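# Four arms sort stickered items into matching-color containers

## Task

Put every item into the container whose color matches the color of the sticker on that item.

## Robot and tools

Robots: four identical i2rt Big YAM arms named arm1, arm2, arm3 and arm4. Each has six revolute joints, a two-finger gripper and a camera on its wrist. Four fixed room cameras also exist: cam_room_a1, cam_room_a2, cam_room_b1, cam_room_b2. Wrist cameras are arm1_cam_wrist to arm4_cam_wrist. With joints 1 and 6 at 0 and the hand level and pointing ahead, the wrist camera rides on top of the hand looking toward the fingertips. Reach is roughly 1.0 m from the joint1 axis.

Frames: one shared scene frame, origin on the floor, +z up, lengths in metres, orientations as quaternions in w,x,y,z order. Arm feet (base_link; each foot faces its own +x): arm1 at (-0.644, +1.377, +0.914) quat (+0.682, +0.007, +0.004, +0.731); arm2 at (-0.655, -0.555, +0.928) quat (+0.747, +0.002, +0.000, -0.665); arm3 at (+0.651, -1.332, +0.868) quat (+0.663, -0.004, -0.006, -0.748); arm4 at (+0.648, +0.477, +0.879) quat (+0.687, +0.001, +0.003, +0.727). The "hand" point sits between the finger pads, about 1 cm short of the tips. The fingers extend along the hand's +z axis and open and close along its y axis. Printed hand positions can be off, more so when the arm reaches far.

Tool move: one action for any subset of arms. Arguments arm1, arm2, arm3, arm4 (each an object, one per arm; an arm left out keeps its old command) and cameras (list of names, or "all"; omitted or null gives all, [] gives none). Inside an arm's object:
- joints: absolute targets keyed by joint1_rad ... joint6_rad (radians) and gripper_m (metres, fingertip gap). Ranges: joint1 -2.879 to 2.879 (rotation about the foot, positive counter-clockwise seen from above, 0 points along the foot's +x); joint2 0 to 3.141 (shoulder; 0 is upper arm pointing back, rising then forward as it grows); joint3 0 to 3.019 (elbow; 0 folded, larger opens); joint4 -1.692 to 1.57 (hand pitch, positive tips the fingers up); joint5 -1.57 to 1.57 (sideways swing, positive to the arm's right); joint6 -2.094 to 2.094 (roll, positive clockwise viewed from behind the hand); gripper_m 0 to 0.093. "done" tolerances: ±0.045, ±0.14, ±0.09, ±0.055, ±0.03, ±0.035 rad and ±0.003 m.
- target: a list of seven numbers [x, y, z, qw, qx, qy, qz], an absolute hand pose in the scene frame, in the same form the "hand" line shows. The hand follows a straight line from its current hand_target toward it. If target is given, joints may only contain gripper_m.
- speed: peak path speed in m/s, 0.002 to 0.5, default 0.25; only allowed with target. Rotation is capped at twice this value in rad/s.
All motions in one call begin together. Hand paths of different arms finish together, paced by the slowest. A path lasts 0.5 to 10 s; no action exceeds 15 s. Each control step clips the commanded pose to 100 mm and 20 degrees from the measured hand, then solves joints, favouring position. Expect errors of a centimetre or more, lag, overshoot of speed near full stretch, and wide swings on joint moves. Paths ignore obstacles and other arms.

Results: each robot's state (joint_positions, Joint velocities in rad/s and m/s, possibly "within noise", joint torques in N m with joints 3 and 4 wrapping at ±28, hand, hand_target, joint_status, hand_status, on_its_own), plus images listed in order on the "pictures" line. Arms listed under "as last shown" were not commanded; their status lines read "not commanded". The "move" line gives per arm "done" or the worst status. Statuses: off_target (stopped short, may still push); time_out (arm couldn't finish; joints keep a nearby target and keep pushing; send the reported position to relax); not_followed; "joint command not followed" or "pose unreachable" (a self/inter-arm clearance check refused the targets; gripper commands still run, and the arm may keep trying later); limit_stop_at_motor_heat (resend the target). In on_its_own, "held at" is the current target, not the reading. A tiny change from the current position may not move a joint.

Gripper: closed on nothing reads 0.000 to 0.002. Gripping a rigid object reads up to about 0.005 m under its width. Reading slightly below first-contact width is a light grip; about 0.005 m lower (more for soft, small or round things) is full force, about 50 to 64 N per pad. Open well above the reading to release.

wait: seconds (0 to 10) and optional cameras; returns state and images without commanding anything. zoom_image: camera name and region [x0, y0, x1, y1] in pixels (origin top-left, at most 504 by 504) of that camera's latest image; only cameras in the newest images can be zoomed. read_manual: optional section "licences". finished_scene: scene (integer, current scene number) ends the scene permanently; calls after it in the same reply apply to the next scene. A move with no action reports full state and the current task.

Cautions: never drop objects, release them while moving, or knock anything off the work area or onto the floor. Arms must not press hard or collide; the check may react late and allows fingers, gripper housings and wrist cameras to meet. Arms keep pushing on contact and can push hard. Sustained holding, stretched poses or pushing at unreachable poses heat motors: a MOTOR HOT line appears at 85 °C, and at 100 °C an OVER-TEMPERATURE FAULT drops that arm for 30 s or more. Objects may occasionally get nudged by outside disturbances. A refused move or wait, or a stop during one, cancels the remaining move, wait and finished_scene calls of that reply; an invalid call (unknown key) does not. The scene keeps running while you compose a reply, with each robot holding its last command.

Each tool is called after "Call:" in YAML: its name, and indented under it one key for each argument.

## Session

Call:
move:
  arm1: {"joints":{"joint1_rad":1.5,"joint2_rad":1.6,"joint3_rad":2.074,"joint4_rad":-1.59,"joint5_rad":0,"joint6_rad":0,"gripper_m":0.093}}
  arm2: {"joints":{"joint1_rad":-1.68,"joint2_rad":1.6,"joint3_rad":2.074,"joint4_rad":-1.59,"joint5_rad":0,"joint6_rad":0,"gripper_m":0.093}}
  arm3: {"joints":{"joint1_rad":1.69,"joint2_rad":1.6,"joint3_rad":2.074,"joint4_rad":-1.59,"joint5_rad":0,"joint6_rad":0,"gripper_m":0.093}}
  arm4: {"joints":{"joint1_rad":-1.62,"joint2_rad":1.6,"joint3_rad":2.074,"joint4_rad":-1.59,"joint5_rad":0,"joint6_rad":0,"gripper_m":0.093}}
  cameras: ["arm1_cam_wrist","arm2_cam_wrist","arm3_cam_wrist","arm4_cam_wrist"]

Scene clock: 2.10 s.
Joint torques (N m): arm1=[-2.78 -11.69 14.79 0.62 0.08 -0.05] | arm2=[1.38 -15.21 12.48 1.09 -0.11 0.18] | arm3=[0.56 -14.8 10.91 0.62 0.11 -0.11] | arm4=[0.62 -14.86 10.76 0.49 0.06 -0.1]
Motor temperatures (°C): arm1=[21 23 29 23 21 21 21] | arm2=[23 24 27 22 22 20 23] | arm3=[24 23 25 23 24 23 23] | arm4=[22 22 26 22 24 21 24]
Heat: arm1: hottest joint3_rad 29 °C; arm2: hottest joint3_rad 27 °C; arm3: hottest joint3_rad 25 °C; arm4: hottest joint3_rad 26 °C.
move: arm1 done; arm2 done; arm3 done; arm4 done
Joint velocities: within noise
arm1.joint_positions: joint1_rad=+1.509 joint2_rad=+1.602 joint3_rad=+2.024 joint4_rad=-1.579 joint5_rad=-0.002 joint6_rad=+0.008 gripper_m=+0.09306
arm1.joint_status: all done
arm1.hand: x=-1.1858 y=+1.3722 z=+1.3606 quat_wxyz=(+0.001, +0.977, +0.000, -0.213) (m; scene frame)
arm1.hand_target: x=-1.1852 y=+1.3776 z=+1.3828 quat_wxyz=(-0.001, +0.973, -0.001, -0.233) (m; scene frame)
arm1.hand_status: not commanded
arm2.joint_positions: joint1_rad=-1.689 joint2_rad=+1.591 joint3_rad=+2.049 joint4_rad=-1.576 joint5_rad=+0.002 joint6_rad=-0.012 gripper_m=+0.09310
arm2.joint_status: all done
arm2.hand: x=-1.2035 y=-0.5554 z=+1.3824 quat_wxyz=(+0.004, -0.975, -0.006, +0.223) (m; scene frame)
arm2.hand_target: x=-1.2045 y=-0.5605 z=+1.3877 quat_wxyz=(+0.001, -0.974, -0.004, +0.225) (m; scene frame)
arm2.hand_status: not commanded
arm3.joint_positions: joint1_rad=+1.697 joint2_rad=+1.589 joint3_rad=+2.047 joint4_rad=-1.583 joint5_rad=-0.002 joint6_rad=+0.006 gripper_m=+0.09307
arm3.joint_status: all done
arm3.hand: x=+1.1954 y=-1.3223 z=+1.3232 quat_wxyz=(-0.222, +0.002, -0.975, +0.004) (m; scene frame)
arm3.hand_target: x=+1.1991 y=-1.3266 z=+1.3287 quat_wxyz=(-0.226, +0.001, -0.974, +0.007) (m; scene frame)
arm3.hand_status: not commanded
arm4.joint_positions: joint1_rad=-1.623 joint2_rad=+1.591 joint3_rad=+2.037 joint4_rad=-1.583 joint5_rad=+0.001 joint6_rad=+0.014 gripper_m=+0.09310
arm4.joint_status: all done
arm4.hand: x=+1.1955 y=+0.4806 z=+1.3258 quat_wxyz=(-0.213, -0.005, -0.977, +0.000) (m; scene frame)
arm4.hand_target: x=+1.1988 y=+0.4823 z=+1.3368 quat_wxyz=(-0.223, +0.004, -0.975, +0.001) (m; scene frame)
arm4.hand_status: not commanded
pictures: arm1_cam_wrist, arm2_cam_wrist, arm3_cam_wrist, arm4_cam_wrist
Images, in order (width x height): arm1_cam_wrist 672x504, arm2_cam_wrist 672x504, arm3_cam_wrist 672x504, arm4_cam_wrist 672x504.

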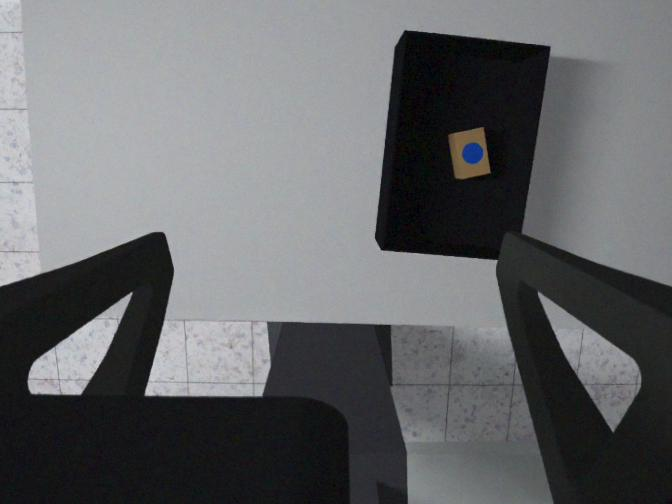

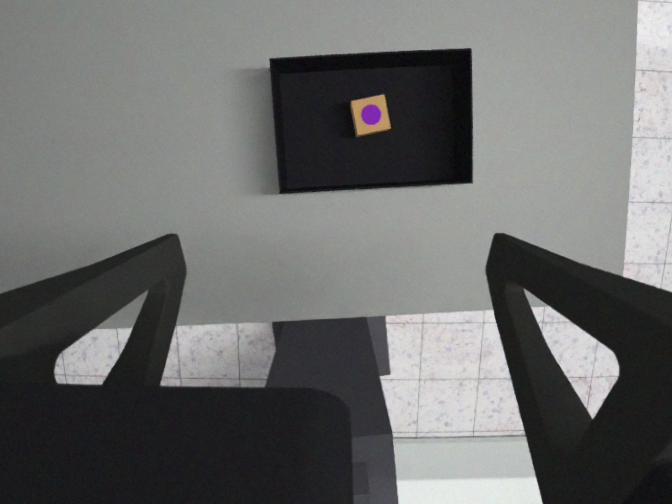

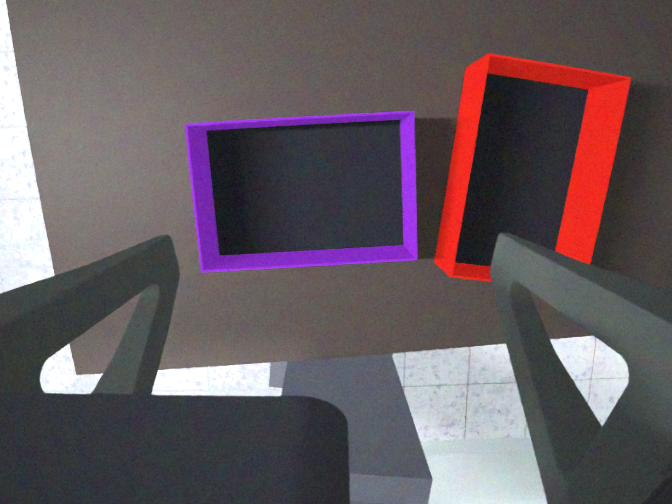

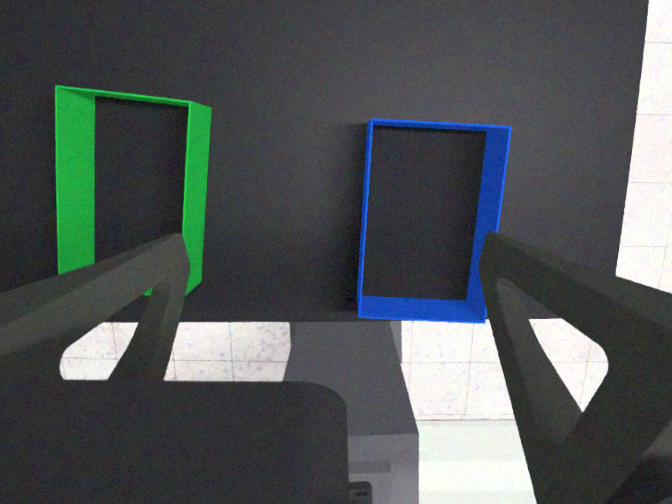

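Call:
move:
  arm1: {"target":[-1.205,1.60,0.90,0,0.9969,0.0785,0],"speed":0.45}
  arm2: {"target":[-1.29,-0.487,0.90,0,0.9969,0.0785,0],"speed":0.45}
  arm3: {"joints":{"joint2_rad":0.6,"joint3_rad":0.62,"joint4_rad":0,"joint5_rad":0,"joint6_rad":1.57}}
  arm4: {"joints":{"joint2_rad":0.6,"joint3_rad":0.62,"joint4_rad":0,"joint5_rad":0,"joint6_rad":1.57}}
  cameras: ["arm1_cam_wrist","arm2_cam_wrist"]

Scene clock: 22.97 s.
Joint torques (N m): arm1=[-1.79 -19.37 12.74 0.66 -0.03 -0.07] | arm2=[0.15 -24.53 12.71 0.83 0.07 -0.09] | arm3=[0.73 -2.49 9.85 2.58 0.09 -0.07] | arm4=[1.08 -2.67 10.19 2.24 0.06 0.08]
Motor temperatures (°C): arm1=[21 24 33 23 21 21 21] | arm2=[23 25 32 22 22 20 23] | arm3=[24 24 27 23 24 23 23] | arm4=[22 22 32 22 24 21 24]
Heat: arm1: hottest joint3_rad 33 °C; arm2: hottest joint3_rad 32 °C; arm3: hottest joint3_rad 27 °C; arm4: hottest joint3_rad 32 °C.
move: arm1 off_target; arm2 off_target; arm3 done; arm4 done
Joint velocities: within noise
arm1.joint_positions: joint1_rad=+1.122 joint2_rad=+2.141 joint3_rad=+1.536 joint4_rad=-1.061 joint5_rad=+0.004 joint6_rad=-0.524 gripper_m=+0.09306
arm1.joint_status: not commanded
arm1.hand: x=-1.1774 y=+1.5915 z=+0.8738 quat_wxyz=(+0.017, +0.997, +0.072, +0.036) (m; scene frame)
arm1.hand_target: x=-1.2035 y=+1.5993 z=+0.9009 quat_wxyz=(+0.000, +0.997, +0.079, +0.000) (m; scene frame)
arm1.hand_status: off_target (0.039 m and 4.6 deg from the pose sent, 0.514 m and 26.2 deg at the start)
arm2.joint_positions: joint1_rad=-1.789 joint2_rad=+2.207 joint3_rad=+1.668 joint4_rad=-1.092 joint5_rad=-0.005 joint6_rad=-0.249 gripper_m=+0.09310
arm2.joint_status: not commanded
arm2.hand: x=-1.2662 y=-0.4937 z=+0.8802 quat_wxyz=(-0.006, -0.997, -0.074, -0.030) (m; scene frame)
arm2.hand_target: x=-1.2888 y=-0.4871 z=+0.9007 quat_wxyz=(+0.000, -0.997, -0.078, +0.000) (m; scene frame)
arm2.hand_status: off_target (0.032 m and 3.6 deg from the pose sent, 0.495 m and 27.1 deg at the start)
arm3.joint_positions: joint1_rad=+1.697 joint2_rad=+0.607 joint3_rad=+0.621 joint4_rad=-0.018 joint5_rad=-0.002 joint6_rad=+1.562 gripper_m=+0.09307
arm3.joint_status: all done
arm3.hand: x=+1.0281 y=-1.3240 z=+1.2747 quat_wxyz=(-0.503, -0.493, -0.508, -0.496) (m; scene frame)
arm3.hand_target: x=+1.0261 y=-1.3270 z=+1.2806 quat_wxyz=(-0.509, -0.492, -0.498, -0.501) (m; scene frame)
arm3.hand_status: not commanded
arm4.joint_positions: joint1_rad=-1.623 joint2_rad=+0.610 joint3_rad=+0.611 joint4_rad=-0.020 joint5_rad=+0.001 joint6_rad=+1.555 gripper_m=+0.09311
arm4.joint_status: all done
arm4.hand: x=+1.0281 y=+0.4797 z=+1.2762 quat_wxyz=(-0.498, -0.500, -0.512, -0.490) (m; scene frame)
arm4.hand_target: x=+1.0254 y=+0.4810 z=+1.2902 quat_wxyz=(-0.503, -0.493, -0.499, -0.505) (m; scene frame)
arm4.hand_status: not commanded
pictures: arm1_cam_wrist, arm2_cam_wrist
Images, in order (width x height): arm1_cam_wrist 672x504, arm2_cam_wrist 672x504.

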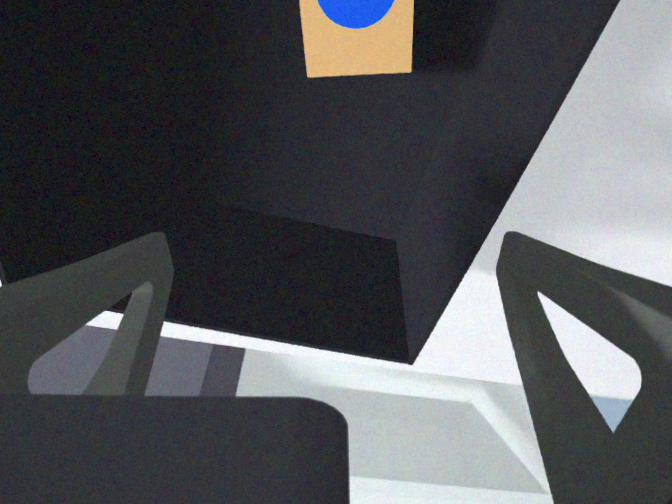

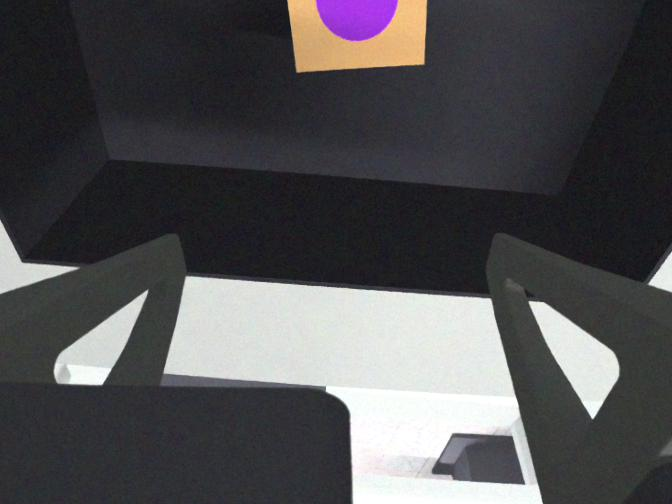

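Call:
move:
  arm1: {"target":[-1.236,1.598,0.845,0,0.9958,0.0915,0],"speed":0.3}
  arm2: {"target":[-1.323,-0.487,0.845,0,0.9954,0.0958,0],"speed":0.3}
  arm3: {"joints":{"joint1_rad":-1.987,"joint6_rad":0}}
  arm4: {"joints":{"joint1_rad":0.906}}
  cameras: ["arm1_cam_wrist","arm2_cam_wrist"]

Scene clock: 55.10 s.
Joint torques (N m): arm1=[-1.55 -18.78 12.62 0.47 -0.05 -0.06] | arm2=[0.62 -23.41 13.05 0.75 0.05 -0.08] | arm3=[0.73 -2.49 9.87 2.58 -0.05 -0.14] | arm4=[0.97 -2.55 10.22 2.13 0.1 0.11]
Motor temperatures (°C): arm1=[21 25 35 23 21 21 21] | arm2=[23 25 35 22 22 20 23] | arm3=[24 24 28 23 24 23 23] | arm4=[22 22 35 22 24 21 24]
Heat: arm1: hottest joint3_rad 35 °C; arm2: hottest joint3_rad 35 °C; arm3: hottest joint3_rad 28 °C; arm4: hottest joint3_rad 35 °C.
move: arm1 off_target; arm2 off_target; arm3 done; arm4 done
Joint velocities: within noise
arm1.joint_positions: joint1_rad=+1.140 joint2_rad=+2.264 joint3_rad=+1.630 joint4_rad=-1.007 joint5_rad=+0.004 joint6_rad=-0.530 gripper_m=+0.09306
arm1.joint_status: not commanded
arm1.hand: x=-1.2117 y=+1.5935 z=+0.8304 quat_wxyz=(+0.011, +0.996, +0.084, +0.025) (m; scene frame)
arm1.hand_target: x=-1.2350 y=+1.5976 z=+0.8456 quat_wxyz=(+0.000, +0.996, +0.091, +0.000) (m; scene frame)
arm1.hand_status: off_target (0.029 m and 3.3 deg from the pose sent, 0.066 m and 5.0 deg at the start)
arm2.joint_positions: joint1_rad=-1.789 joint2_rad=+2.333 joint3_rad=+1.793 joint4_rad=-1.061 joint5_rad=-0.005 joint6_rad=-0.278 gripper_m=+0.09310
arm2.joint_status: not commanded
arm2.hand: x=-1.3044 y=-0.4897 z=+0.8425 quat_wxyz=(-0.004, -0.996, -0.089, -0.015) (m; scene frame)
arm2.hand_target: x=-1.3222 y=-0.4871 z=+0.8455 quat_wxyz=(+0.000, -0.995, -0.096, +0.000) (m; scene frame)
arm2.hand_status: off_target (0.019 m and 2.0 deg from the pose sent, 0.067 m and 4.4 deg at the start)
arm3.joint_positions: joint1_rad=-1.978 joint2_rad=+0.607 joint3_rad=+0.621 joint4_rad=-0.018 joint5_rad=+0.001 joint6_rad=+0.008 gripper_m=+0.09307
arm3.joint_status: all done
arm3.hand: x=+0.3246 y=-1.1353 z=+1.2713 quat_wxyz=(+0.177, -0.685, +0.192, +0.680) (m; scene frame)
arm3.hand_target: x=+0.3280 y=-1.1334 z=+1.2772 quat_wxyz=(+0.185, -0.677, +0.190, +0.687) (m; scene frame)
arm3.hand_status: not commanded
arm4.joint_positions: joint1_rad=+0.905 joint2_rad=+0.610 joint3_rad=+0.611 joint4_rad=-0.020 joint5_rad=+0.000 joint6_rad=+1.556 gripper_m=+0.09310
arm4.joint_status: all done
arm4.hand: x=+0.3398 y=+0.6957 z=+1.2788 quat_wxyz=(+0.321, +0.333, -0.631, -0.623) (m; scene frame)
arm4.hand_target: x=+0.3419 y=+0.6937 z=+1.2928 quat_wxyz=(+0.332, +0.322, -0.621, -0.633) (m; scene frame)
arm4.hand_status: not commanded
pictures: arm1_cam_wrist, arm2_cam_wrist
Images, in order (width x height): arm1_cam_wrist 672x504, arm2_cam_wrist 672x504.

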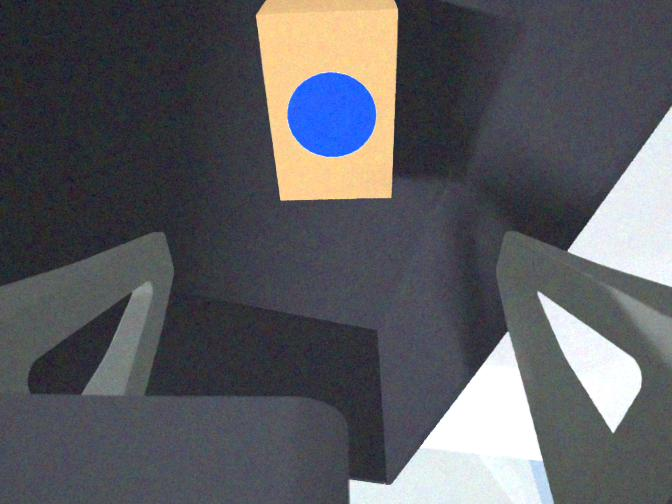

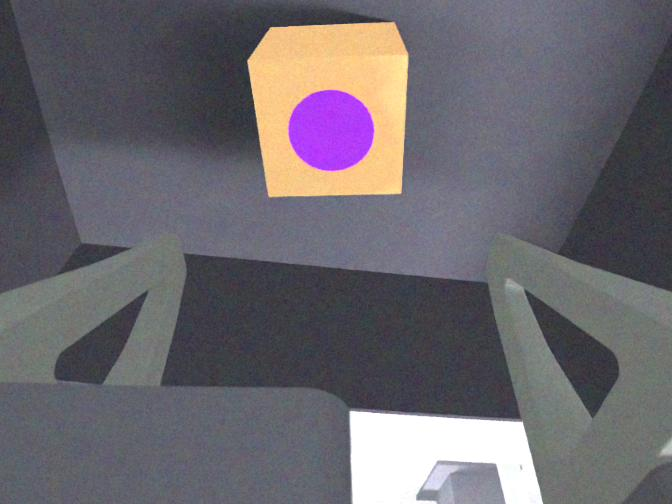

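Call:
move:
  arm1: {"target":[-1.250,1.594,0.756,0,0.995,0.1002,0],"speed":0.25}
  arm2: {"target":[-1.330,-0.488,0.745,0,0.9941,0.1089,0],"speed":0.25}
  cameras: ["arm1_cam_wrist","arm2_cam_wrist"]

Call:
move:
  arm1: {"joints":{"gripper_m":0.038}}
  arm2: {"joints":{"gripper_m":0.049}}
  cameras: ["arm1_cam_wrist","arm2_cam_wrist"]

Scene clock: 75.60 s.
Joint torques (N m): arm1=[-1.49 -19.9 11.55 0.83 0.02 -0.05] | arm2=[0.79 -23.36 11.62 0.75 0.09 -0.08] | arm3=[0.5 -2.49 9.88 2.56 -0.04 -0.12] | arm4=[0.56 -2.37 10.17 2.19 0.1 0.08]
Motor temperatures (°C): arm1=[21 25 35 23 21 21 21] | arm2=[23 26 33 22 22 20 23] | arm3=[24 24 29 23 24 23 23] | arm4=[22 22 36 22 24 21 24]
Heat: arm1: hottest joint3_rad 35 °C; arm2: hottest joint3_rad 33 °C; arm3: hottest joint3_rad 29 °C; arm4: hottest joint3_rad 36 °C.
move: arm1 off_target; arm2 off_target
Joint velocities: within noise
arm1.joint_positions: joint1_rad=+1.162 joint2_rad=+2.436 joint3_rad=+1.680 joint4_rad=-0.893 joint5_rad=+0.002 joint6_rad=-0.535 gripper_m=+0.09303
arm1.joint_status: not commanded
arm1.hand: x=-1.2240 y=+1.5829 z=+0.7407 quat_wxyz=(+0.014, +0.995, +0.097, +0.028) (m; scene frame)
arm1.hand_target: x=-1.2489 y=+1.5937 z=+0.7571 quat_wxyz=(+0.000, +0.995, +0.100, +0.000) (m; scene frame)
arm1.hand_status: off_target (0.032 m and 3.6 deg from the pose sent, 0.084 m and 3.6 deg at the start)
arm2.joint_positions: joint1_rad=-1.789 joint2_rad=+2.499 joint3_rad=+1.853 joint4_rad=-0.931 joint5_rad=-0.007 joint6_rad=-0.302 gripper_m=+0.09309
arm2.joint_status: not commanded
arm2.hand: x=-1.3201 y=-0.4876 z=+0.7540 quat_wxyz=(-0.003, -0.995, -0.100, -0.004) (m; scene frame)
arm2.hand_target: x=-1.3294 y=-0.4881 z=+0.7451 quat_wxyz=(+0.000, -0.994, -0.109, +0.000) (m; scene frame)
arm2.hand_status: off_target (0.013 m and 1.2 deg from the pose sent, 0.101 m and 3.0 deg at the start)
arm3, arm4: as last shown
arm3.joint_positions: joint1_rad=-1.978 joint2_rad=+0.607 joint3_rad=+0.621 joint4_rad=-0.018 joint5_rad=+0.001 joint6_rad=+0.007 gripper_m=+0.09307
pictures: arm1_cam_wrist, arm2_cam_wrist
Images, in order (width x height): arm1_cam_wrist 672x504, arm2_cam_wrist 672x504.

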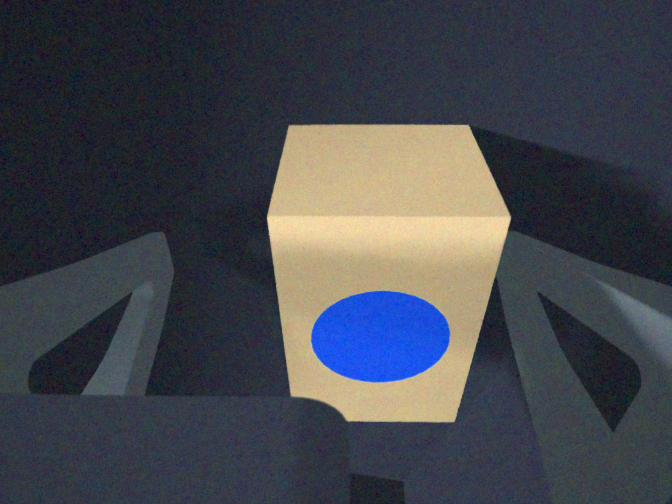

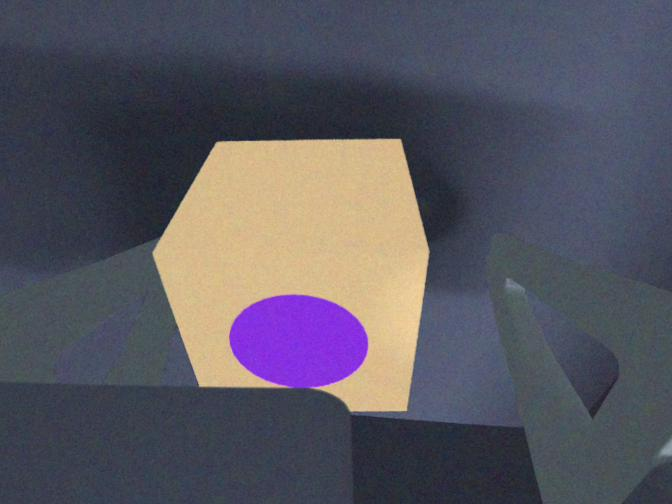

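Scene clock: 76.20 s.
Joint torques (N m): arm1=[-1.03 -20.19 11.63 0.72 0.02 -0.01] | arm2=[1.03 -23.3 11.62 0.77 0.02 -0.07] | arm3=[0.67 -2.37 9.88 2.58 -0.04 -0.13] | arm4=[0.56 -2.78 10.26 2.3 0.12 0.07]
Motor temperatures (°C): arm1=[21 25 35 23 21 21 21] | arm2=[23 26 34 22 22 20 23] | arm3=[24 24 29 23 24 23 23] | arm4=[22 22 36 22 24 21 24]
Heat: arm1: hottest joint3_rad 35 °C; arm2: hottest joint3_rad 34 °C; arm3: hottest joint3_rad 29 °C; arm4: hottest joint3_rad 36 °C.
move: arm1 off_target; arm2 off_target
Joint velocities: within noise
arm1.joint_positions: joint1_rad=+1.162 joint2_rad=+2.436 joint3_rad=+1.681 joint4_rad=-0.893 joint5_rad=+0.002 joint6_rad=-0.535 gripper_m=+0.04368
arm1.joint_status: gripper_m off_target (ended at +0.04371, target +0.03800)
arm1.hand: x=-1.2244 y=+1.5832 z=+0.7409 quat_wxyz=(+0.013, +0.995, +0.097, +0.028) (m; scene frame)
arm1.hand_target: x=-1.2490 y=+1.5937 z=+0.7572 quat_wxyz=(+0.000, +0.995, +0.100, +0.000) (m; scene frame)
arm1.hand_status: not commanded
arm2.joint_positions: joint1_rad=-1.789 joint2_rad=+2.499 joint3_rad=+1.853 joint4_rad=-0.931 joint5_rad=-0.005 joint6_rad=-0.303 gripper_m=+0.05276
arm2.joint_status: gripper_m off_target (ended at +0.05279, target +0.04900)
arm2.hand: x=-1.3201 y=-0.4872 z=+0.7540 quat_wxyz=(-0.002, -0.995, -0.100, -0.004) (m; scene frame)
arm2.hand_target: x=-1.3294 y=-0.4881 z=+0.7451 quat_wxyz=(+0.000, -0.994, -0.109, +0.000) (m; scene frame)
arm2.hand_status: not commanded
arm3, arm4: as last shown
pictures: arm1_cam_wrist, arm2_cam_wrist
Images, in order (width x height): arm1_cam_wrist 672x504, arm2_cam_wrist 672x504.

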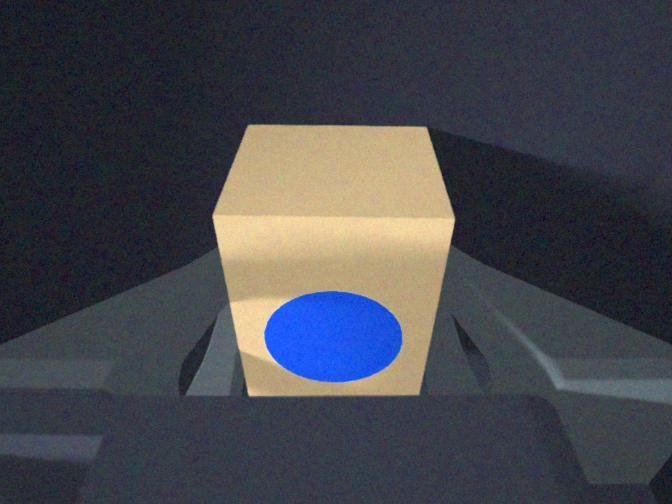

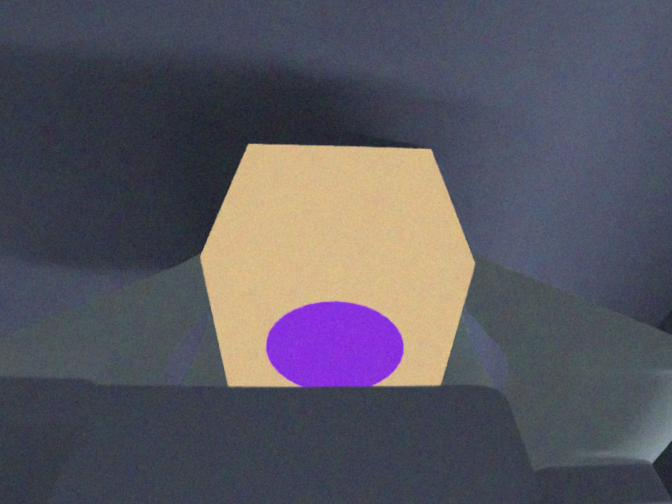

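Call:
move:
  arm1: {"target":[-1.225,1.585,0.96,0,0.995,0.1002,0],"speed":0.35}
  arm2: {"target":[-1.31,-0.488,0.96,0,0.9941,0.1089,0],"speed":0.35}
  cameras: []

Call:
move:
  arm1: {"joints":{"joint1_rad":1.2,"joint2_rad":0.6,"joint3_rad":0.62,"joint4_rad":0,"joint5_rad":0,"joint6_rad":0}}
  arm2: {"joints":{"joint1_rad":-1.7,"joint2_rad":0.6,"joint3_rad":0.62,"joint4_rad":0,"joint5_rad":0,"joint6_rad":0}}
  cameras: []

Call:
move:
  arm1: {"joints":{"joint1_rad":-2.25}}
  arm2: {"joints":{"joint1_rad":0.919,"joint6_rad":1.56}}
  cameras: ["arm1_cam_wrist","arm2_cam_wrist"]

Call:
move:
  arm1: {"target":[0.002,0.927,1.300,0.694,0.206,0.655,-0.218],"speed":0.3}
  arm4: {"target":[0.11,0.861,1.325,-0.3363,-0.3174,0.6086,0.6447],"speed":0.2}
  arm2: {"target":[0.035,-0.945,1.295,0.6321,0.5967,0.3393,0.3595],"speed":0.3}
  arm3: {"target":[0.135,-1.013,1.285,0.1929,-0.6618,0.1820,0.7012],"speed":0.2}
  cameras: ["arm3_cam_wrist","arm4_cam_wrist"]

Scene clock: 97.33 s.
Joint torques (N m): arm1=[-1.32 -16.79 12.97 -0.08 -0.01 -0.02] | arm2=[0.56 -21.89 12.42 0.16 0.02 -0.08] | arm3=[0.62 -2.37 9.94 2.54 -0.04 -0.12] | arm4=[0.73 -2.96 10.39 2.14 0.1 0.06]
Motor temperatures (°C): arm1=[21 26 36 23 21 21 22] | arm2=[23 28 35 22 22 20 24] | arm3=[24 24 29 23 24 23 23] | arm4=[22 22 37 22 24 21 24]
Heat: arm1: hottest joint3_rad 36 °C; arm2: hottest joint3_rad 35 °C; arm3: hottest joint3_rad 29 °C; arm4: hottest joint3_rad 37 °C.
move: arm1 off_target; arm2 done
Joint velocities: within noise
arm1.joint_positions: joint1_rad=+1.162 joint2_rad=+2.077 joint3_rad=+1.661 joint4_rad=-1.188 joint5_rad=+0.002 joint6_rad=-0.535 gripper_m=+0.04368
arm1.joint_status: not commanded
arm1.hand: x=-1.2142 y=+1.5802 z=+0.9519 quat_wxyz=(+0.004, +0.995, +0.097, +0.008) (m; scene frame)
arm1.hand_target: x=-1.2246 y=+1.5849 z=+0.9600 quat_wxyz=(+0.000, +0.995, +0.100, +0.000) (m; scene frame)
arm1.hand_status: off_target (0.014 m and 1.1 deg from the pose sent, 0.219 m and 3.6 deg at the start)
arm2.joint_positions: joint1_rad=-1.789 joint2_rad=+2.159 joint3_rad=+1.829 joint4_rad=-1.230 joint5_rad=-0.005 joint6_rad=-0.306 gripper_m=+0.05276
arm2.joint_status: not commanded
arm2.hand: x=-1.3045 y=-0.4895 z=+0.9654 quat_wxyz=(+0.000, -0.995, -0.102, +0.005) (m; scene frame)
arm2.hand_target: x=-1.3098 y=-0.4880 z=+0.9600 quat_wxyz=(+0.000, -0.994, -0.109, +0.000) (m; scene frame)
arm2.hand_status: done (0.008 m and 1.0 deg from the pose sent, 0.206 m and 1.1 deg at the start)
arm3, arm4: as last shown
pictures: none
No camera images: "cameras" was empty.

Scene clock: 99.27 s.
Joint torques (N m): arm1=[-1.73 1.38 12.78 2.7 -0.04 0.14] | arm2=[0.56 -2.61 11.66 3.52 0.06 0.22] | arm3=[0.62 -2.49 9.88 2.62 -0.04 -0.13] | arm4=[1.38 -2.73 10.24 2.03 0.09 0.13]
Motor temperatures (°C): arm1=[21 26 36 23 21 21 22] | arm2=[23 28 35 22 22 20 24] | arm3=[24 24 29 23 24 23 23] | arm4=[22 22 37 22 24 21 24]
Heat: arm1: hottest joint3_rad 36 °C; arm2: hottest joint3_rad 35 °C; arm3: hottest joint3_rad 29 °C; arm4: hottest joint3_rad 37 °C.
move: arm1 done; arm2 done
Joint velocities: within noise
arm1.joint_positions: joint1_rad=+1.200 joint2_rad=+0.598 joint3_rad=+0.614 joint4_rad=-0.021 joint5_rad=+0.001 joint6_rad=-0.009 gripper_m=+0.04367
arm1.joint_status: all done
arm1.hand: x=-0.9952 y=+1.4884 z=+1.3244 quat_wxyz=(-0.110, +0.696, -0.104, -0.702) (m; scene frame)
arm1.hand_target: x=-0.9956 y=+1.4884 z=+1.3327 quat_wxyz=(-0.108, +0.686, -0.105, -0.712) (m; scene frame)
arm1.hand_status: not commanded
arm2.joint_positions: joint1_rad=-1.695 joint2_rad=+0.600 joint3_rad=+0.626 joint4_rad=-0.023 joint5_rad=-0.001 joint6_rad=-0.015 gripper_m=+0.05276
arm2.joint_status: all done
arm2.hand: x=-1.0315 y=-0.5536 z=+1.3383 quat_wxyz=(+0.009, -0.707, -0.004, +0.707) (m; scene frame)
arm2.hand_target: x=-1.0313 y=-0.5516 z=+1.3403 quat_wxyz=(+0.005, -0.701, +0.003, +0.713) (m; scene frame)
arm2.hand_status: not commanded
arm3, arm4: as last shown
pictures: none
No camera images: "cameras" was empty.

Scene clock: 102.00 s.
Joint torques (N m): arm1=[-2.26 0.73 12.88 2.69 -0.05 0.1] | arm2=[0.85 -2.49 11.64 3.52 0.05 0.13] | arm3=[0.5 -2.37 9.88 2.59 -0.05 -0.12] | arm4=[1.14 -2.49 10.25 2.19 0.09 0.09]
Motor temperatures (°C): arm1=[21 26 36 23 21 21 22] | arm2=[23 28 35 22 22 20 24] | arm3=[24 24 29 23 24 23 23] | arm4=[22 22 37 22 24 21 24]
Heat: arm1: hottest joint3_rad 36 °C; arm2: hottest joint3_rad 35 °C; arm3: hottest joint3_rad 29 °C; arm4: hottest joint3_rad 37 °C.
move: arm1 done; arm2 done
Joint velocities: within noise
arm1.joint_positions: joint1_rad=-2.245 joint2_rad=+0.598 joint3_rad=+0.614 joint4_rad=-0.021 joint5_rad=+0.002 joint6_rad=-0.007 gripper_m=+0.04359
arm1.joint_status: all done
arm1.hand: x=-0.3295 y=+1.1621 z=+1.3132 quat_wxyz=(-0.667, -0.209, -0.683, +0.214) (m; scene frame)
arm1.hand_target: x=-0.3299 y=+1.1606 z=+1.3215 quat_wxyz=(-0.676, -0.210, -0.673, +0.215) (m; scene frame)
arm1.hand_status: not commanded
arm2.joint_positions: joint1_rad=+0.916 joint2_rad=+0.600 joint3_rad=+0.626 joint4_rad=-0.023 joint5_rad=-0.001 joint6_rad=+1.544 gripper_m=+0.05275
arm2.joint_status: all done
arm2.hand: x=-0.3333 y=-0.7491 z=+1.3390 quat_wxyz=(-0.619, -0.610, -0.356, -0.343) (m; scene frame)
arm2.hand_target: x=-0.3330 y=-0.7485 z=+1.3410 quat_wxyz=(-0.622, -0.607, -0.349, -0.351) (m; scene frame)
arm2.hand_status: not commanded
arm3, arm4: as last shown
pictures: arm1_cam_wrist, arm2_cam_wrist
Images, in order (width x height): arm1_cam_wrist 672x504, arm2_cam_wrist 672x504.

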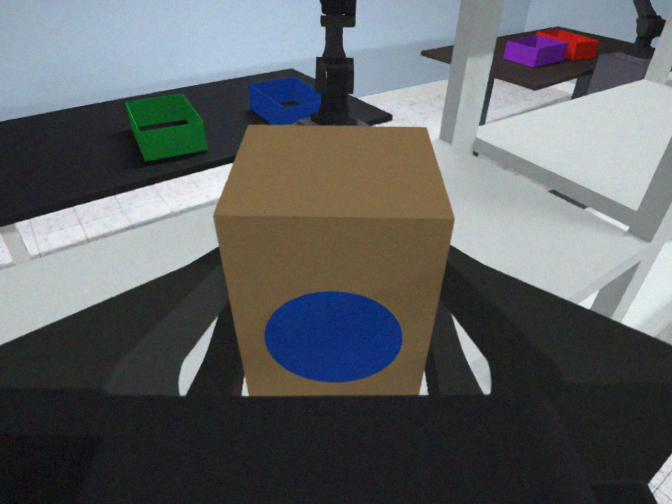

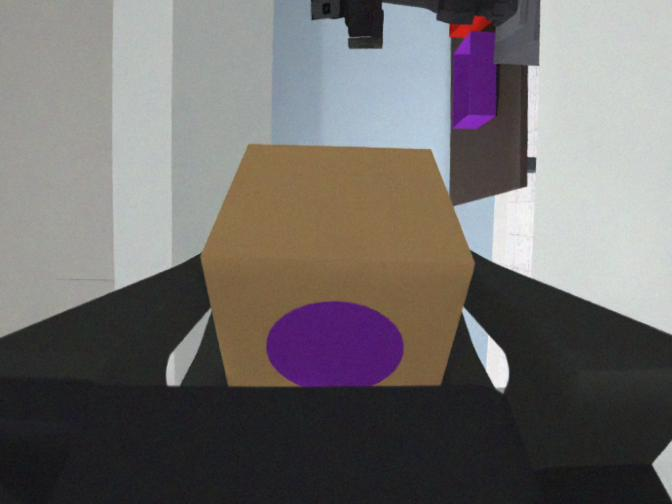

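Scene clock: 104.17 s.
Joint torques (N m): arm1=[-2.84 -15.74 17.78 1.69 -0.02 0.11] | arm2=[1.55 -19.6 17.07 2.14 0.16 0.13] | arm3=[0.32 -11.87 14.2 2.52 -0.09 -0.13] | arm4=[0.15 -12.92 13.23 1.91 -0.02 0.02]
Motor temperatures (°C): arm1=[21 26 36 23 21 21 22] | arm2=[23 28 35 22 22 20 24] | arm3=[24 24 30 23 24 23 23] | arm4=[22 22 38 22 24 21 24]
Heat: arm1: hottest joint3_rad 36 °C; arm2: hottest joint3_rad 35 °C; arm3: hottest joint3_rad 30 °C; arm4: hottest joint3_rad 38 °C.
move: arm1 off_target; arm2 off_target; arm3 off_target; arm4 off_target
Joint velocities: within noise
arm1.joint_positions: joint1_rad=-2.245 joint2_rad=+1.778 joint3_rad=+1.422 joint4_rad=+0.366 joint5_rad=-0.002 joint6_rad=-0.001 gripper_m=+0.04359
arm1.joint_status: not commanded
arm1.hand: x=-0.0051 y=+0.9379 z=+1.2591 quat_wxyz=(-0.673, -0.208, -0.678, +0.212) (m; scene frame)
arm1.hand_target: x=-0.0010 y=+0.9293 z=+1.2995 quat_wxyz=(-0.694, -0.206, -0.655, +0.218) (m; scene frame)
arm1.hand_status: off_target (0.043 m and 3.6 deg from the pose sent, 0.407 m and 4.5 deg at the start)
arm2.joint_positions: joint1_rad=+0.940 joint2_rad=+1.813 joint3_rad=+1.420 joint4_rad=+0.408 joint5_rad=+0.027 joint6_rad=+1.550 gripper_m=+0.05275
arm2.joint_status: not commanded
arm2.hand: x=+0.0187 y=-0.9432 z=+1.2669 quat_wxyz=(-0.623, -0.608, -0.351, -0.345) (m; scene frame)
arm2.hand_target: x=+0.0325 y=-0.9434 z=+1.2948 quat_wxyz=(-0.632, -0.596, -0.339, -0.360) (m; scene frame)
arm2.hand_status: off_target (0.033 m and 2.7 deg from the pose sent, 0.419 m and 3.4 deg at the start)
arm3.joint_positions: joint1_rad=-1.983 joint2_rad=+1.302 joint3_rad=+0.964 joint4_rad=+0.335 joint5_rad=-0.009 joint6_rad=-0.003 gripper_m=+0.09307
arm3.joint_status: not commanded
arm3.hand: x=+0.1390 y=-1.0258 z=+1.2492 quat_wxyz=(+0.179, -0.686, +0.187, +0.680) (m; scene frame)
arm3.hand_target: x=+0.1372 y=-1.0145 z=+1.2846 quat_wxyz=(+0.193, -0.662, +0.182, +0.701) (m; scene frame)
arm3.hand_status: off_target (0.038 m and 4.0 deg from the pose sent, 0.226 m and 4.2 deg at the start)
arm4.joint_positions: joint1_rad=+0.904 joint2_rad=+1.431 joint3_rad=+1.168 joint4_rad=+0.265 joint5_rad=-0.005 joint6_rad=+1.556 gripper_m=+0.09310
arm4.joint_status: not commanded
arm4.hand: x=+0.1158 y=+0.8515 z=+1.2960 quat_wxyz=(+0.326, +0.331, -0.624, -0.629) (m; scene frame)
arm4.hand_target: x=+0.1118 y=+0.8598 z=+1.3244 quat_wxyz=(+0.336, +0.318, -0.609, -0.645) (m; scene frame)
arm4.hand_status: off_target (0.031 m and 3.2 deg from the pose sent, 0.287 m and 4.3 deg at the start)
pictures: arm3_cam_wrist, arm4_cam_wrist
Images, in order (width x height): arm3_cam_wrist 672x504, arm4_cam_wrist 672x504.

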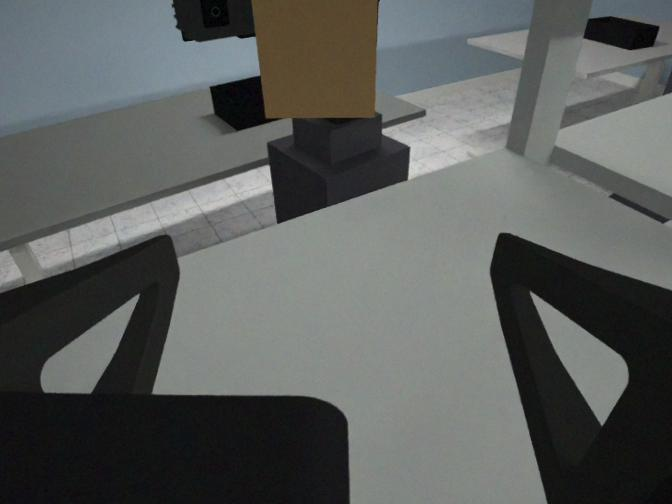

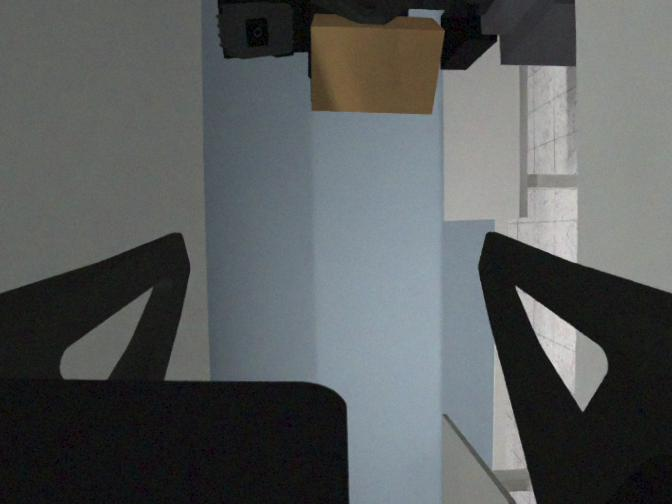

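Call:
move:
  arm4: {"target":[0.037,0.915,1.306,-0.3363,-0.3174,0.6086,0.6447],"speed":0.15}
  arm3: {"target":[0.055,-0.974,1.300,0.1929,-0.6618,0.1820,0.7012],"speed":0.15}
  cameras: ["arm3_cam_wrist","arm4_cam_wrist"]

Scene clock: 124.87 s.
Joint torques (N m): arm1=[-2.37 -15.27 17.66 1.58 -0.08 0.12] | arm2=[1.55 -19.66 17.09 2.17 0.16 0.13] | arm3=[1.49 -15.62 14.45 1.5 0.11 -0.13] | arm4=[0.32 -17.61 13.22 1.77 -0.01 0.04]
Motor temperatures (°C): arm1=[21 26 39 23 21 21 22] | arm2=[23 28 39 22 22 20 24] | arm3=[24 24 33 23 24 23 23] | arm4=[22 23 43 22 24 21 24]
Heat: arm1: hottest joint3_rad 39 °C; arm2: hottest joint3_rad 39 °C; arm3: hottest joint3_rad 33 °C; arm4: hottest joint3_rad 43 °C.
move: arm3 off_target; arm4 off_target
Joint velocities: within noise
arm1, arm2: as last shown
arm3.joint_positions: joint1_rad=-1.983 joint2_rad=+1.519 joint3_rad=+1.230 joint4_rad=+0.311 joint5_rad=+0.002 joint6_rad=-0.004 gripper_m=+0.09307
arm3.joint_status: not commanded
arm3.hand: x=+0.0634 y=-0.9787 z=+1.2705 quat_wxyz=(+0.186, -0.677, +0.188, +0.687) (m; scene frame)
arm3.hand_target: x=+0.0568 y=-0.9751 z=+1.2995 quat_wxyz=(+0.193, -0.662, +0.182, +0.701) (m; scene frame)
arm3.hand_status: off_target (0.031 m and 2.6 deg from the pose sent, 0.111 m and 4.0 deg at the start)
arm4.joint_positions: joint1_rad=+0.901 joint2_rad=+1.670 joint3_rad=+1.397 joint4_rad=+0.276 joint5_rad=-0.008 joint6_rad=+1.556 gripper_m=+0.09310
arm4.joint_status: not commanded
arm4.hand: x=+0.0432 y=+0.9042 z=+1.2788 quat_wxyz=(+0.326, +0.330, -0.623, -0.629) (m; scene frame)
arm4.hand_target: x=+0.0390 y=+0.9138 z=+1.3054 quat_wxyz=(+0.336, +0.318, -0.609, -0.645) (m; scene frame)
arm4.hand_status: off_target (0.030 m and 3.1 deg from the pose sent, 0.102 m and 3.2 deg at the start)
pictures: arm3_cam_wrist, arm4_cam_wrist
Images, in order (width x height): arm3_cam_wrist 672x504, arm4_cam_wrist 672x504.

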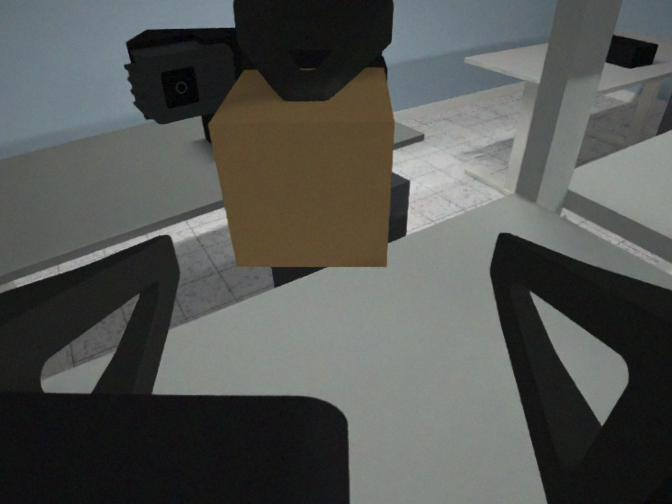

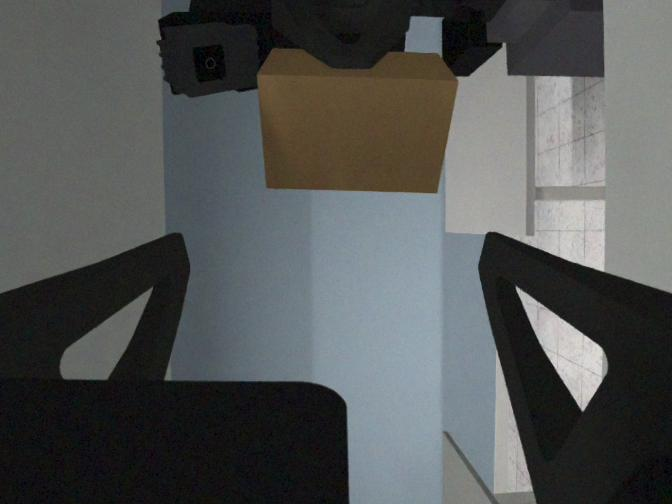

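Call:
move:
  arm4: {"target":[-0.030,0.967,1.2995,-0.3363,-0.3174,0.6086,0.6447],"speed":0.12}
  arm3: {"target":[0.006,-0.954,1.297,0.1929,-0.6618,0.1820,0.7012],"speed":0.12}
  cameras: ["arm3_cam_wrist","arm4_cam_wrist"]

Scene clock: 149.50 s.
Joint torques (N m): arm1=[-1.9 -12.04 17.89 2.22 -0.18 0.13] | arm2=[1.44 -19.72 17.1 2.11 0.15 0.13] | arm3=[2.26 -17.67 14.68 1.57 0.11 -0.12] | arm4=[0.56 -13.04 15.75 1.87 0.02 0.04]
Motor temperatures (°C): arm1=[20 27 41 23 21 21 22] | arm2=[23 28 42 22 22 20 24] | arm3=[24 25 36 23 24 23 23] | arm4=[22 23 47 22 24 21 24]
Heat: arm1: hottest joint3_rad 41 °C; arm2: hottest joint3_rad 42 °C; arm3: hottest joint3_rad 36 °C; arm4: hottest joint3_rad 47 °C.
move: arm3 off_target; arm4 off_target
Joint velocities: within noise
arm1.joint_positions: joint1_rad=-2.245 joint2_rad=+1.743 joint3_rad=+1.422 joint4_rad=+0.351 joint5_rad=+0.002 joint6_rad=+0.000 gripper_m=+0.04361
arm1.joint_status: not commanded
arm1.hand: x=-0.0117 y=+0.9419 z=+1.2812 quat_wxyz=(-0.679, -0.208, -0.671, +0.215) (m; scene frame)
arm1.hand_target: x=-0.0010 y=+0.9293 z=+1.2997 quat_wxyz=(-0.694, -0.206, -0.655, +0.218) (m; scene frame)
arm1.hand_status: not commanded
arm2: as last shown
arm3.joint_positions: joint1_rad=-1.980 joint2_rad=+1.649 joint3_rad=+1.381 joint4_rad=+0.291 joint5_rad=+0.015 joint6_rad=-0.004 gripper_m=+0.09307
arm3.joint_status: not commanded
arm3.hand: x=+0.0195 y=-0.9524 z=+1.2692 quat_wxyz=(+0.190, -0.675, +0.192, +0.687) (m; scene frame)
arm3.hand_target: x=+0.0081 y=-0.9551 z=+1.2965 quat_wxyz=(+0.193, -0.662, +0.182, +0.701) (m; scene frame)
arm3.hand_status: off_target (0.031 m and 2.5 deg from the pose sent, 0.068 m and 2.6 deg at the start)
arm4.joint_positions: joint1_rad=+0.897 joint2_rad=+1.801 joint3_rad=+1.636 joint4_rad=+0.218 joint5_rad=-0.015 joint6_rad=+1.556 gripper_m=+0.09308
arm4.joint_status: not commanded
arm4.hand: x=-0.0010 y=+0.9385 z=+1.3149 quat_wxyz=(+0.335, +0.323, -0.607, -0.645) (m; scene frame)
arm4.hand_target: x=-0.0239 y=+0.9630 z=+1.2968 quat_wxyz=(+0.336, +0.317, -0.609, -0.645) (m; scene frame)
arm4.hand_status: off_target (0.044 m and 0.7 deg from the pose sent, 0.099 m and 3.0 deg at the start)
pictures: arm3_cam_wrist, arm4_cam_wrist
Images, in order (width x height): arm3_cam_wrist 672x504, arm4_cam_wrist 672x504.

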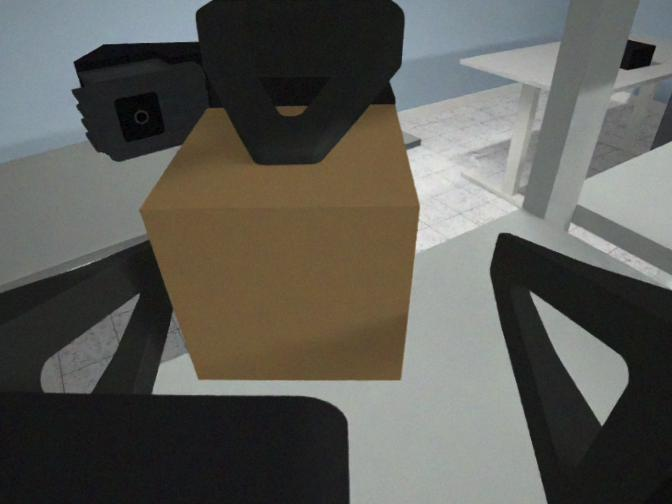

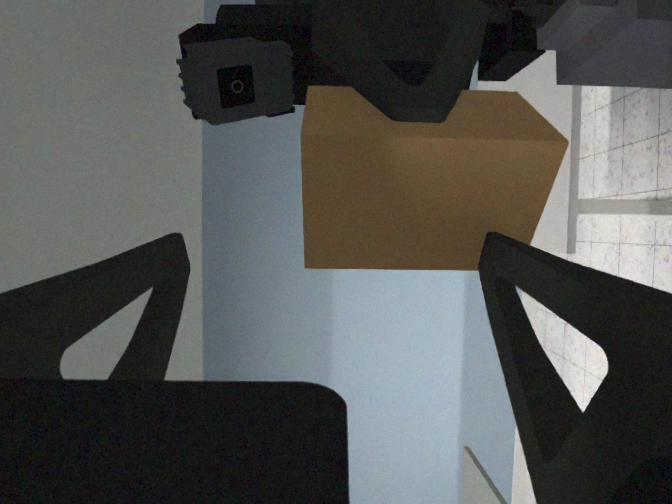

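Call:
move:
  arm4: {"target":[0.022,0.926,1.292,-0.3363,-0.3174,0.6086,0.6447],"speed":0.12}
  arm3: {"target":[0.001,-0.970,1.297,0.1929,-0.6618,0.1820,0.7012],"speed":0.08}
  cameras: ["arm3_cam_wrist","arm4_cam_wrist"]

Call:
move:
  arm3: {"joints":{"gripper_m":0.049}}
  cameras: ["arm3_cam_wrist","arm4_cam_wrist"]

Scene clock: 169.67 s.
Joint torques (N m): arm1=[-2.55 -15.97 17.81 2.03 -0.06 0.13] | arm2=[1.61 -19.49 17.1 2.15 0.16 0.13] | arm3=[2.32 -18.26 13.82 1.63 0.1 -0.13] | arm4=[0.26 -21.6 9.92 2.11 0.2 0.02]
Motor temperatures (°C): arm1=[20 26 42 23 21 21 22] | arm2=[23 28 43 22 22 20 25] | arm3=[24 25 37 23 24 23 23] | arm4=[22 23 45 22 24 21 24]
Heat: arm1: hottest joint3_rad 42 °C; arm2: hottest joint3_rad 43 °C; arm3: hottest joint3_rad 37 °C; arm4: hottest joint3_rad 45 °C.
move: arm3 off_target; arm4 off_target
Joint velocities: within noise
arm1.joint_positions: joint1_rad=-2.245 joint2_rad=+1.773 joint3_rad=+1.422 joint4_rad=+0.351 joint5_rad=-0.002 joint6_rad=+0.000 gripper_m=+0.04361
arm1.joint_status: not commanded
arm1.hand: x=-0.0059 y=+0.9384 z=+1.2587 quat_wxyz=(-0.669, -0.210, -0.681, +0.211) (m; scene frame)
arm1.hand_target: x=-0.0010 y=+0.9294 z=+1.2997 quat_wxyz=(-0.694, -0.206, -0.655, +0.218) (m; scene frame)
arm1.hand_status: not commanded
arm2: as last shown
arm3.joint_positions: joint1_rad=-1.951 joint2_rad=+1.649 joint3_rad=+1.381 joint4_rad=+0.291 joint5_rad=+0.044 joint6_rad=-0.006 gripper_m=+0.09307
arm3.joint_status: not commanded
arm3.hand: x=+0.0112 y=-0.9669 z=+1.2694 quat_wxyz=(+0.190, -0.675, +0.191, +0.687) (m; scene frame)
arm3.hand_target: x=+0.0027 y=-0.9709 z=+1.2966 quat_wxyz=(+0.193, -0.662, +0.182, +0.701) (m; scene frame)
arm3.hand_status: off_target (0.030 m and 2.5 deg from the pose sent, 0.038 m and 2.5 deg at the start)
arm4.joint_positions: joint1_rad=+0.897 joint2_rad=+1.761 joint3_rad=+1.488 joint4_rad=+0.285 joint5_rad=-0.015 joint6_rad=+1.556 gripper_m=+0.09308
arm4.joint_status: not commanded
arm4.hand: x=+0.0175 y=+0.9250 z=+1.2699 quat_wxyz=(+0.329, +0.330, -0.620, -0.632) (m; scene frame)
arm4.hand_target: x=+0.0223 y=+0.9258 z=+1.2918 quat_wxyz=(+0.336, +0.318, -0.609, -0.645) (m; scene frame)
arm4.hand_status: off_target (0.023 m and 2.6 deg from the pose sent, 0.035 m and 0.7 deg at the start)
pictures: arm3_cam_wrist, arm4_cam_wrist
Images, in order (width x height): arm3_cam_wrist 672x504, arm4_cam_wrist 672x504.

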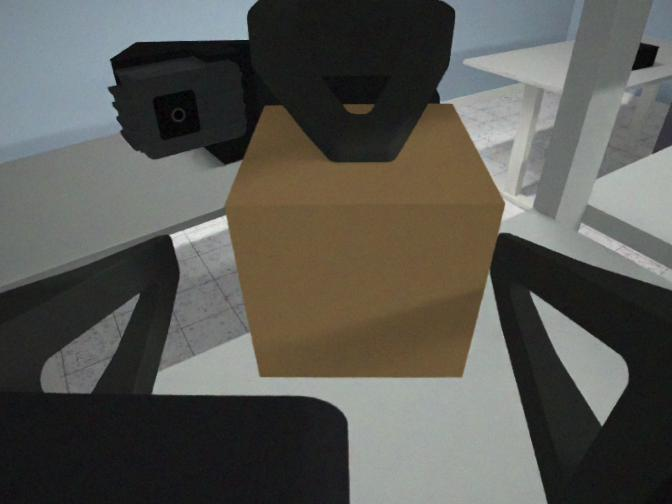

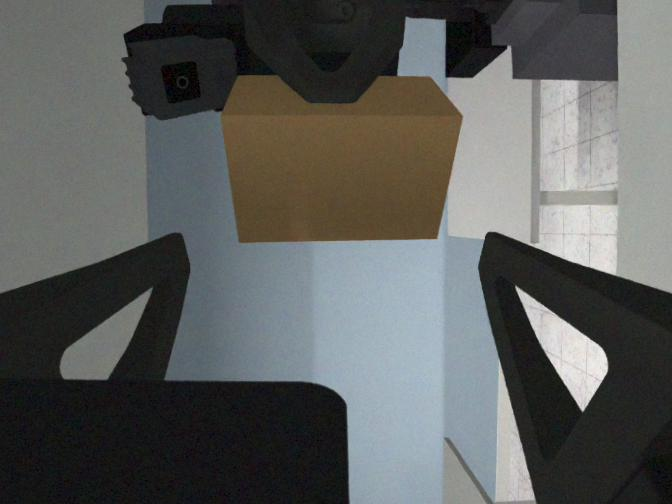

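Scene clock: 170.23 s.
Joint torques (N m): arm1=[-2.73 -14.92 17.81 2.11 -0.04 0.1] | arm2=[1.79 -19.6 17.11 2.13 -0.23 0.12] | arm3=[2.26 -18.32 13.83 1.59 -0.32 -0.1] | arm4=[0.44 -21.66 9.89 2.14 0.19 0.06]
Motor temperatures (°C): arm1=[20 26 42 23 21 21 22] | arm2=[23 28 43 22 22 20 25] | arm3=[24 25 37 23 24 23 23] | arm4=[22 23 45 22 24 21 24]
Heat: arm1: hottest joint3_rad 42 °C; arm2: hottest joint3_rad 43 °C; arm3: hottest joint3_rad 37 °C; arm4: hottest joint3_rad 45 °C.
move: arm3 off_target
Joint velocities: within noise
arm1, arm4: as last shown
arm2.joint_positions: joint1_rad=+0.937 joint2_rad=+1.813 joint3_rad=+1.420 joint4_rad=+0.408 joint5_rad=+0.036 joint6_rad=+1.550 gripper_m=+0.05275
arm2.joint_status: not commanded
arm2.hand: x=+0.0170 y=-0.9460 z=+1.2669 quat_wxyz=(-0.625, -0.610, -0.347, -0.342) (m; scene frame)
arm2.hand_target: x=+0.0324 y=-0.9435 z=+1.2948 quat_wxyz=(-0.632, -0.596, -0.339, -0.360) (m; scene frame)
arm2.hand_status: not commanded
arm3.joint_positions: joint1_rad=-1.951 joint2_rad=+1.649 joint3_rad=+1.381 joint4_rad=+0.291 joint5_rad=+0.055 joint6_rad=-0.009 gripper_m=+0.05293
arm3.joint_status: gripper_m off_target (ended at +0.05296, target +0.04900)
arm3.hand: x=+0.0123 y=-0.9651 z=+1.2694 quat_wxyz=(+0.194, -0.674, +0.194, +0.685) (m; scene frame)
arm3.hand_target: x=+0.0026 y=-0.9710 z=+1.2966 quat_wxyz=(+0.193, -0.662, +0.182, +0.701) (m; scene frame)
arm3.hand_status: not commanded
pictures: arm3_cam_wrist, arm4_cam_wrist
Images, in order (width x height): arm3_cam_wrist 672x504, arm4_cam_wrist 672x504.

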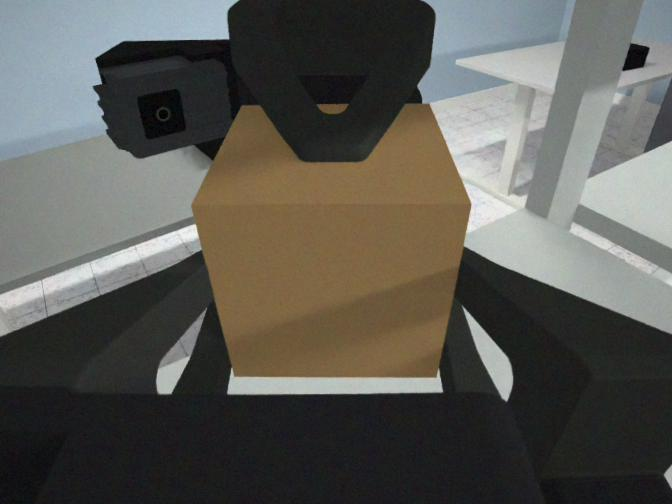

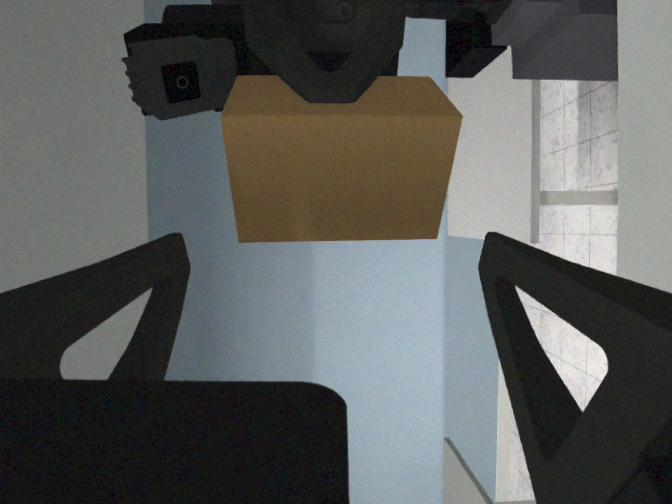

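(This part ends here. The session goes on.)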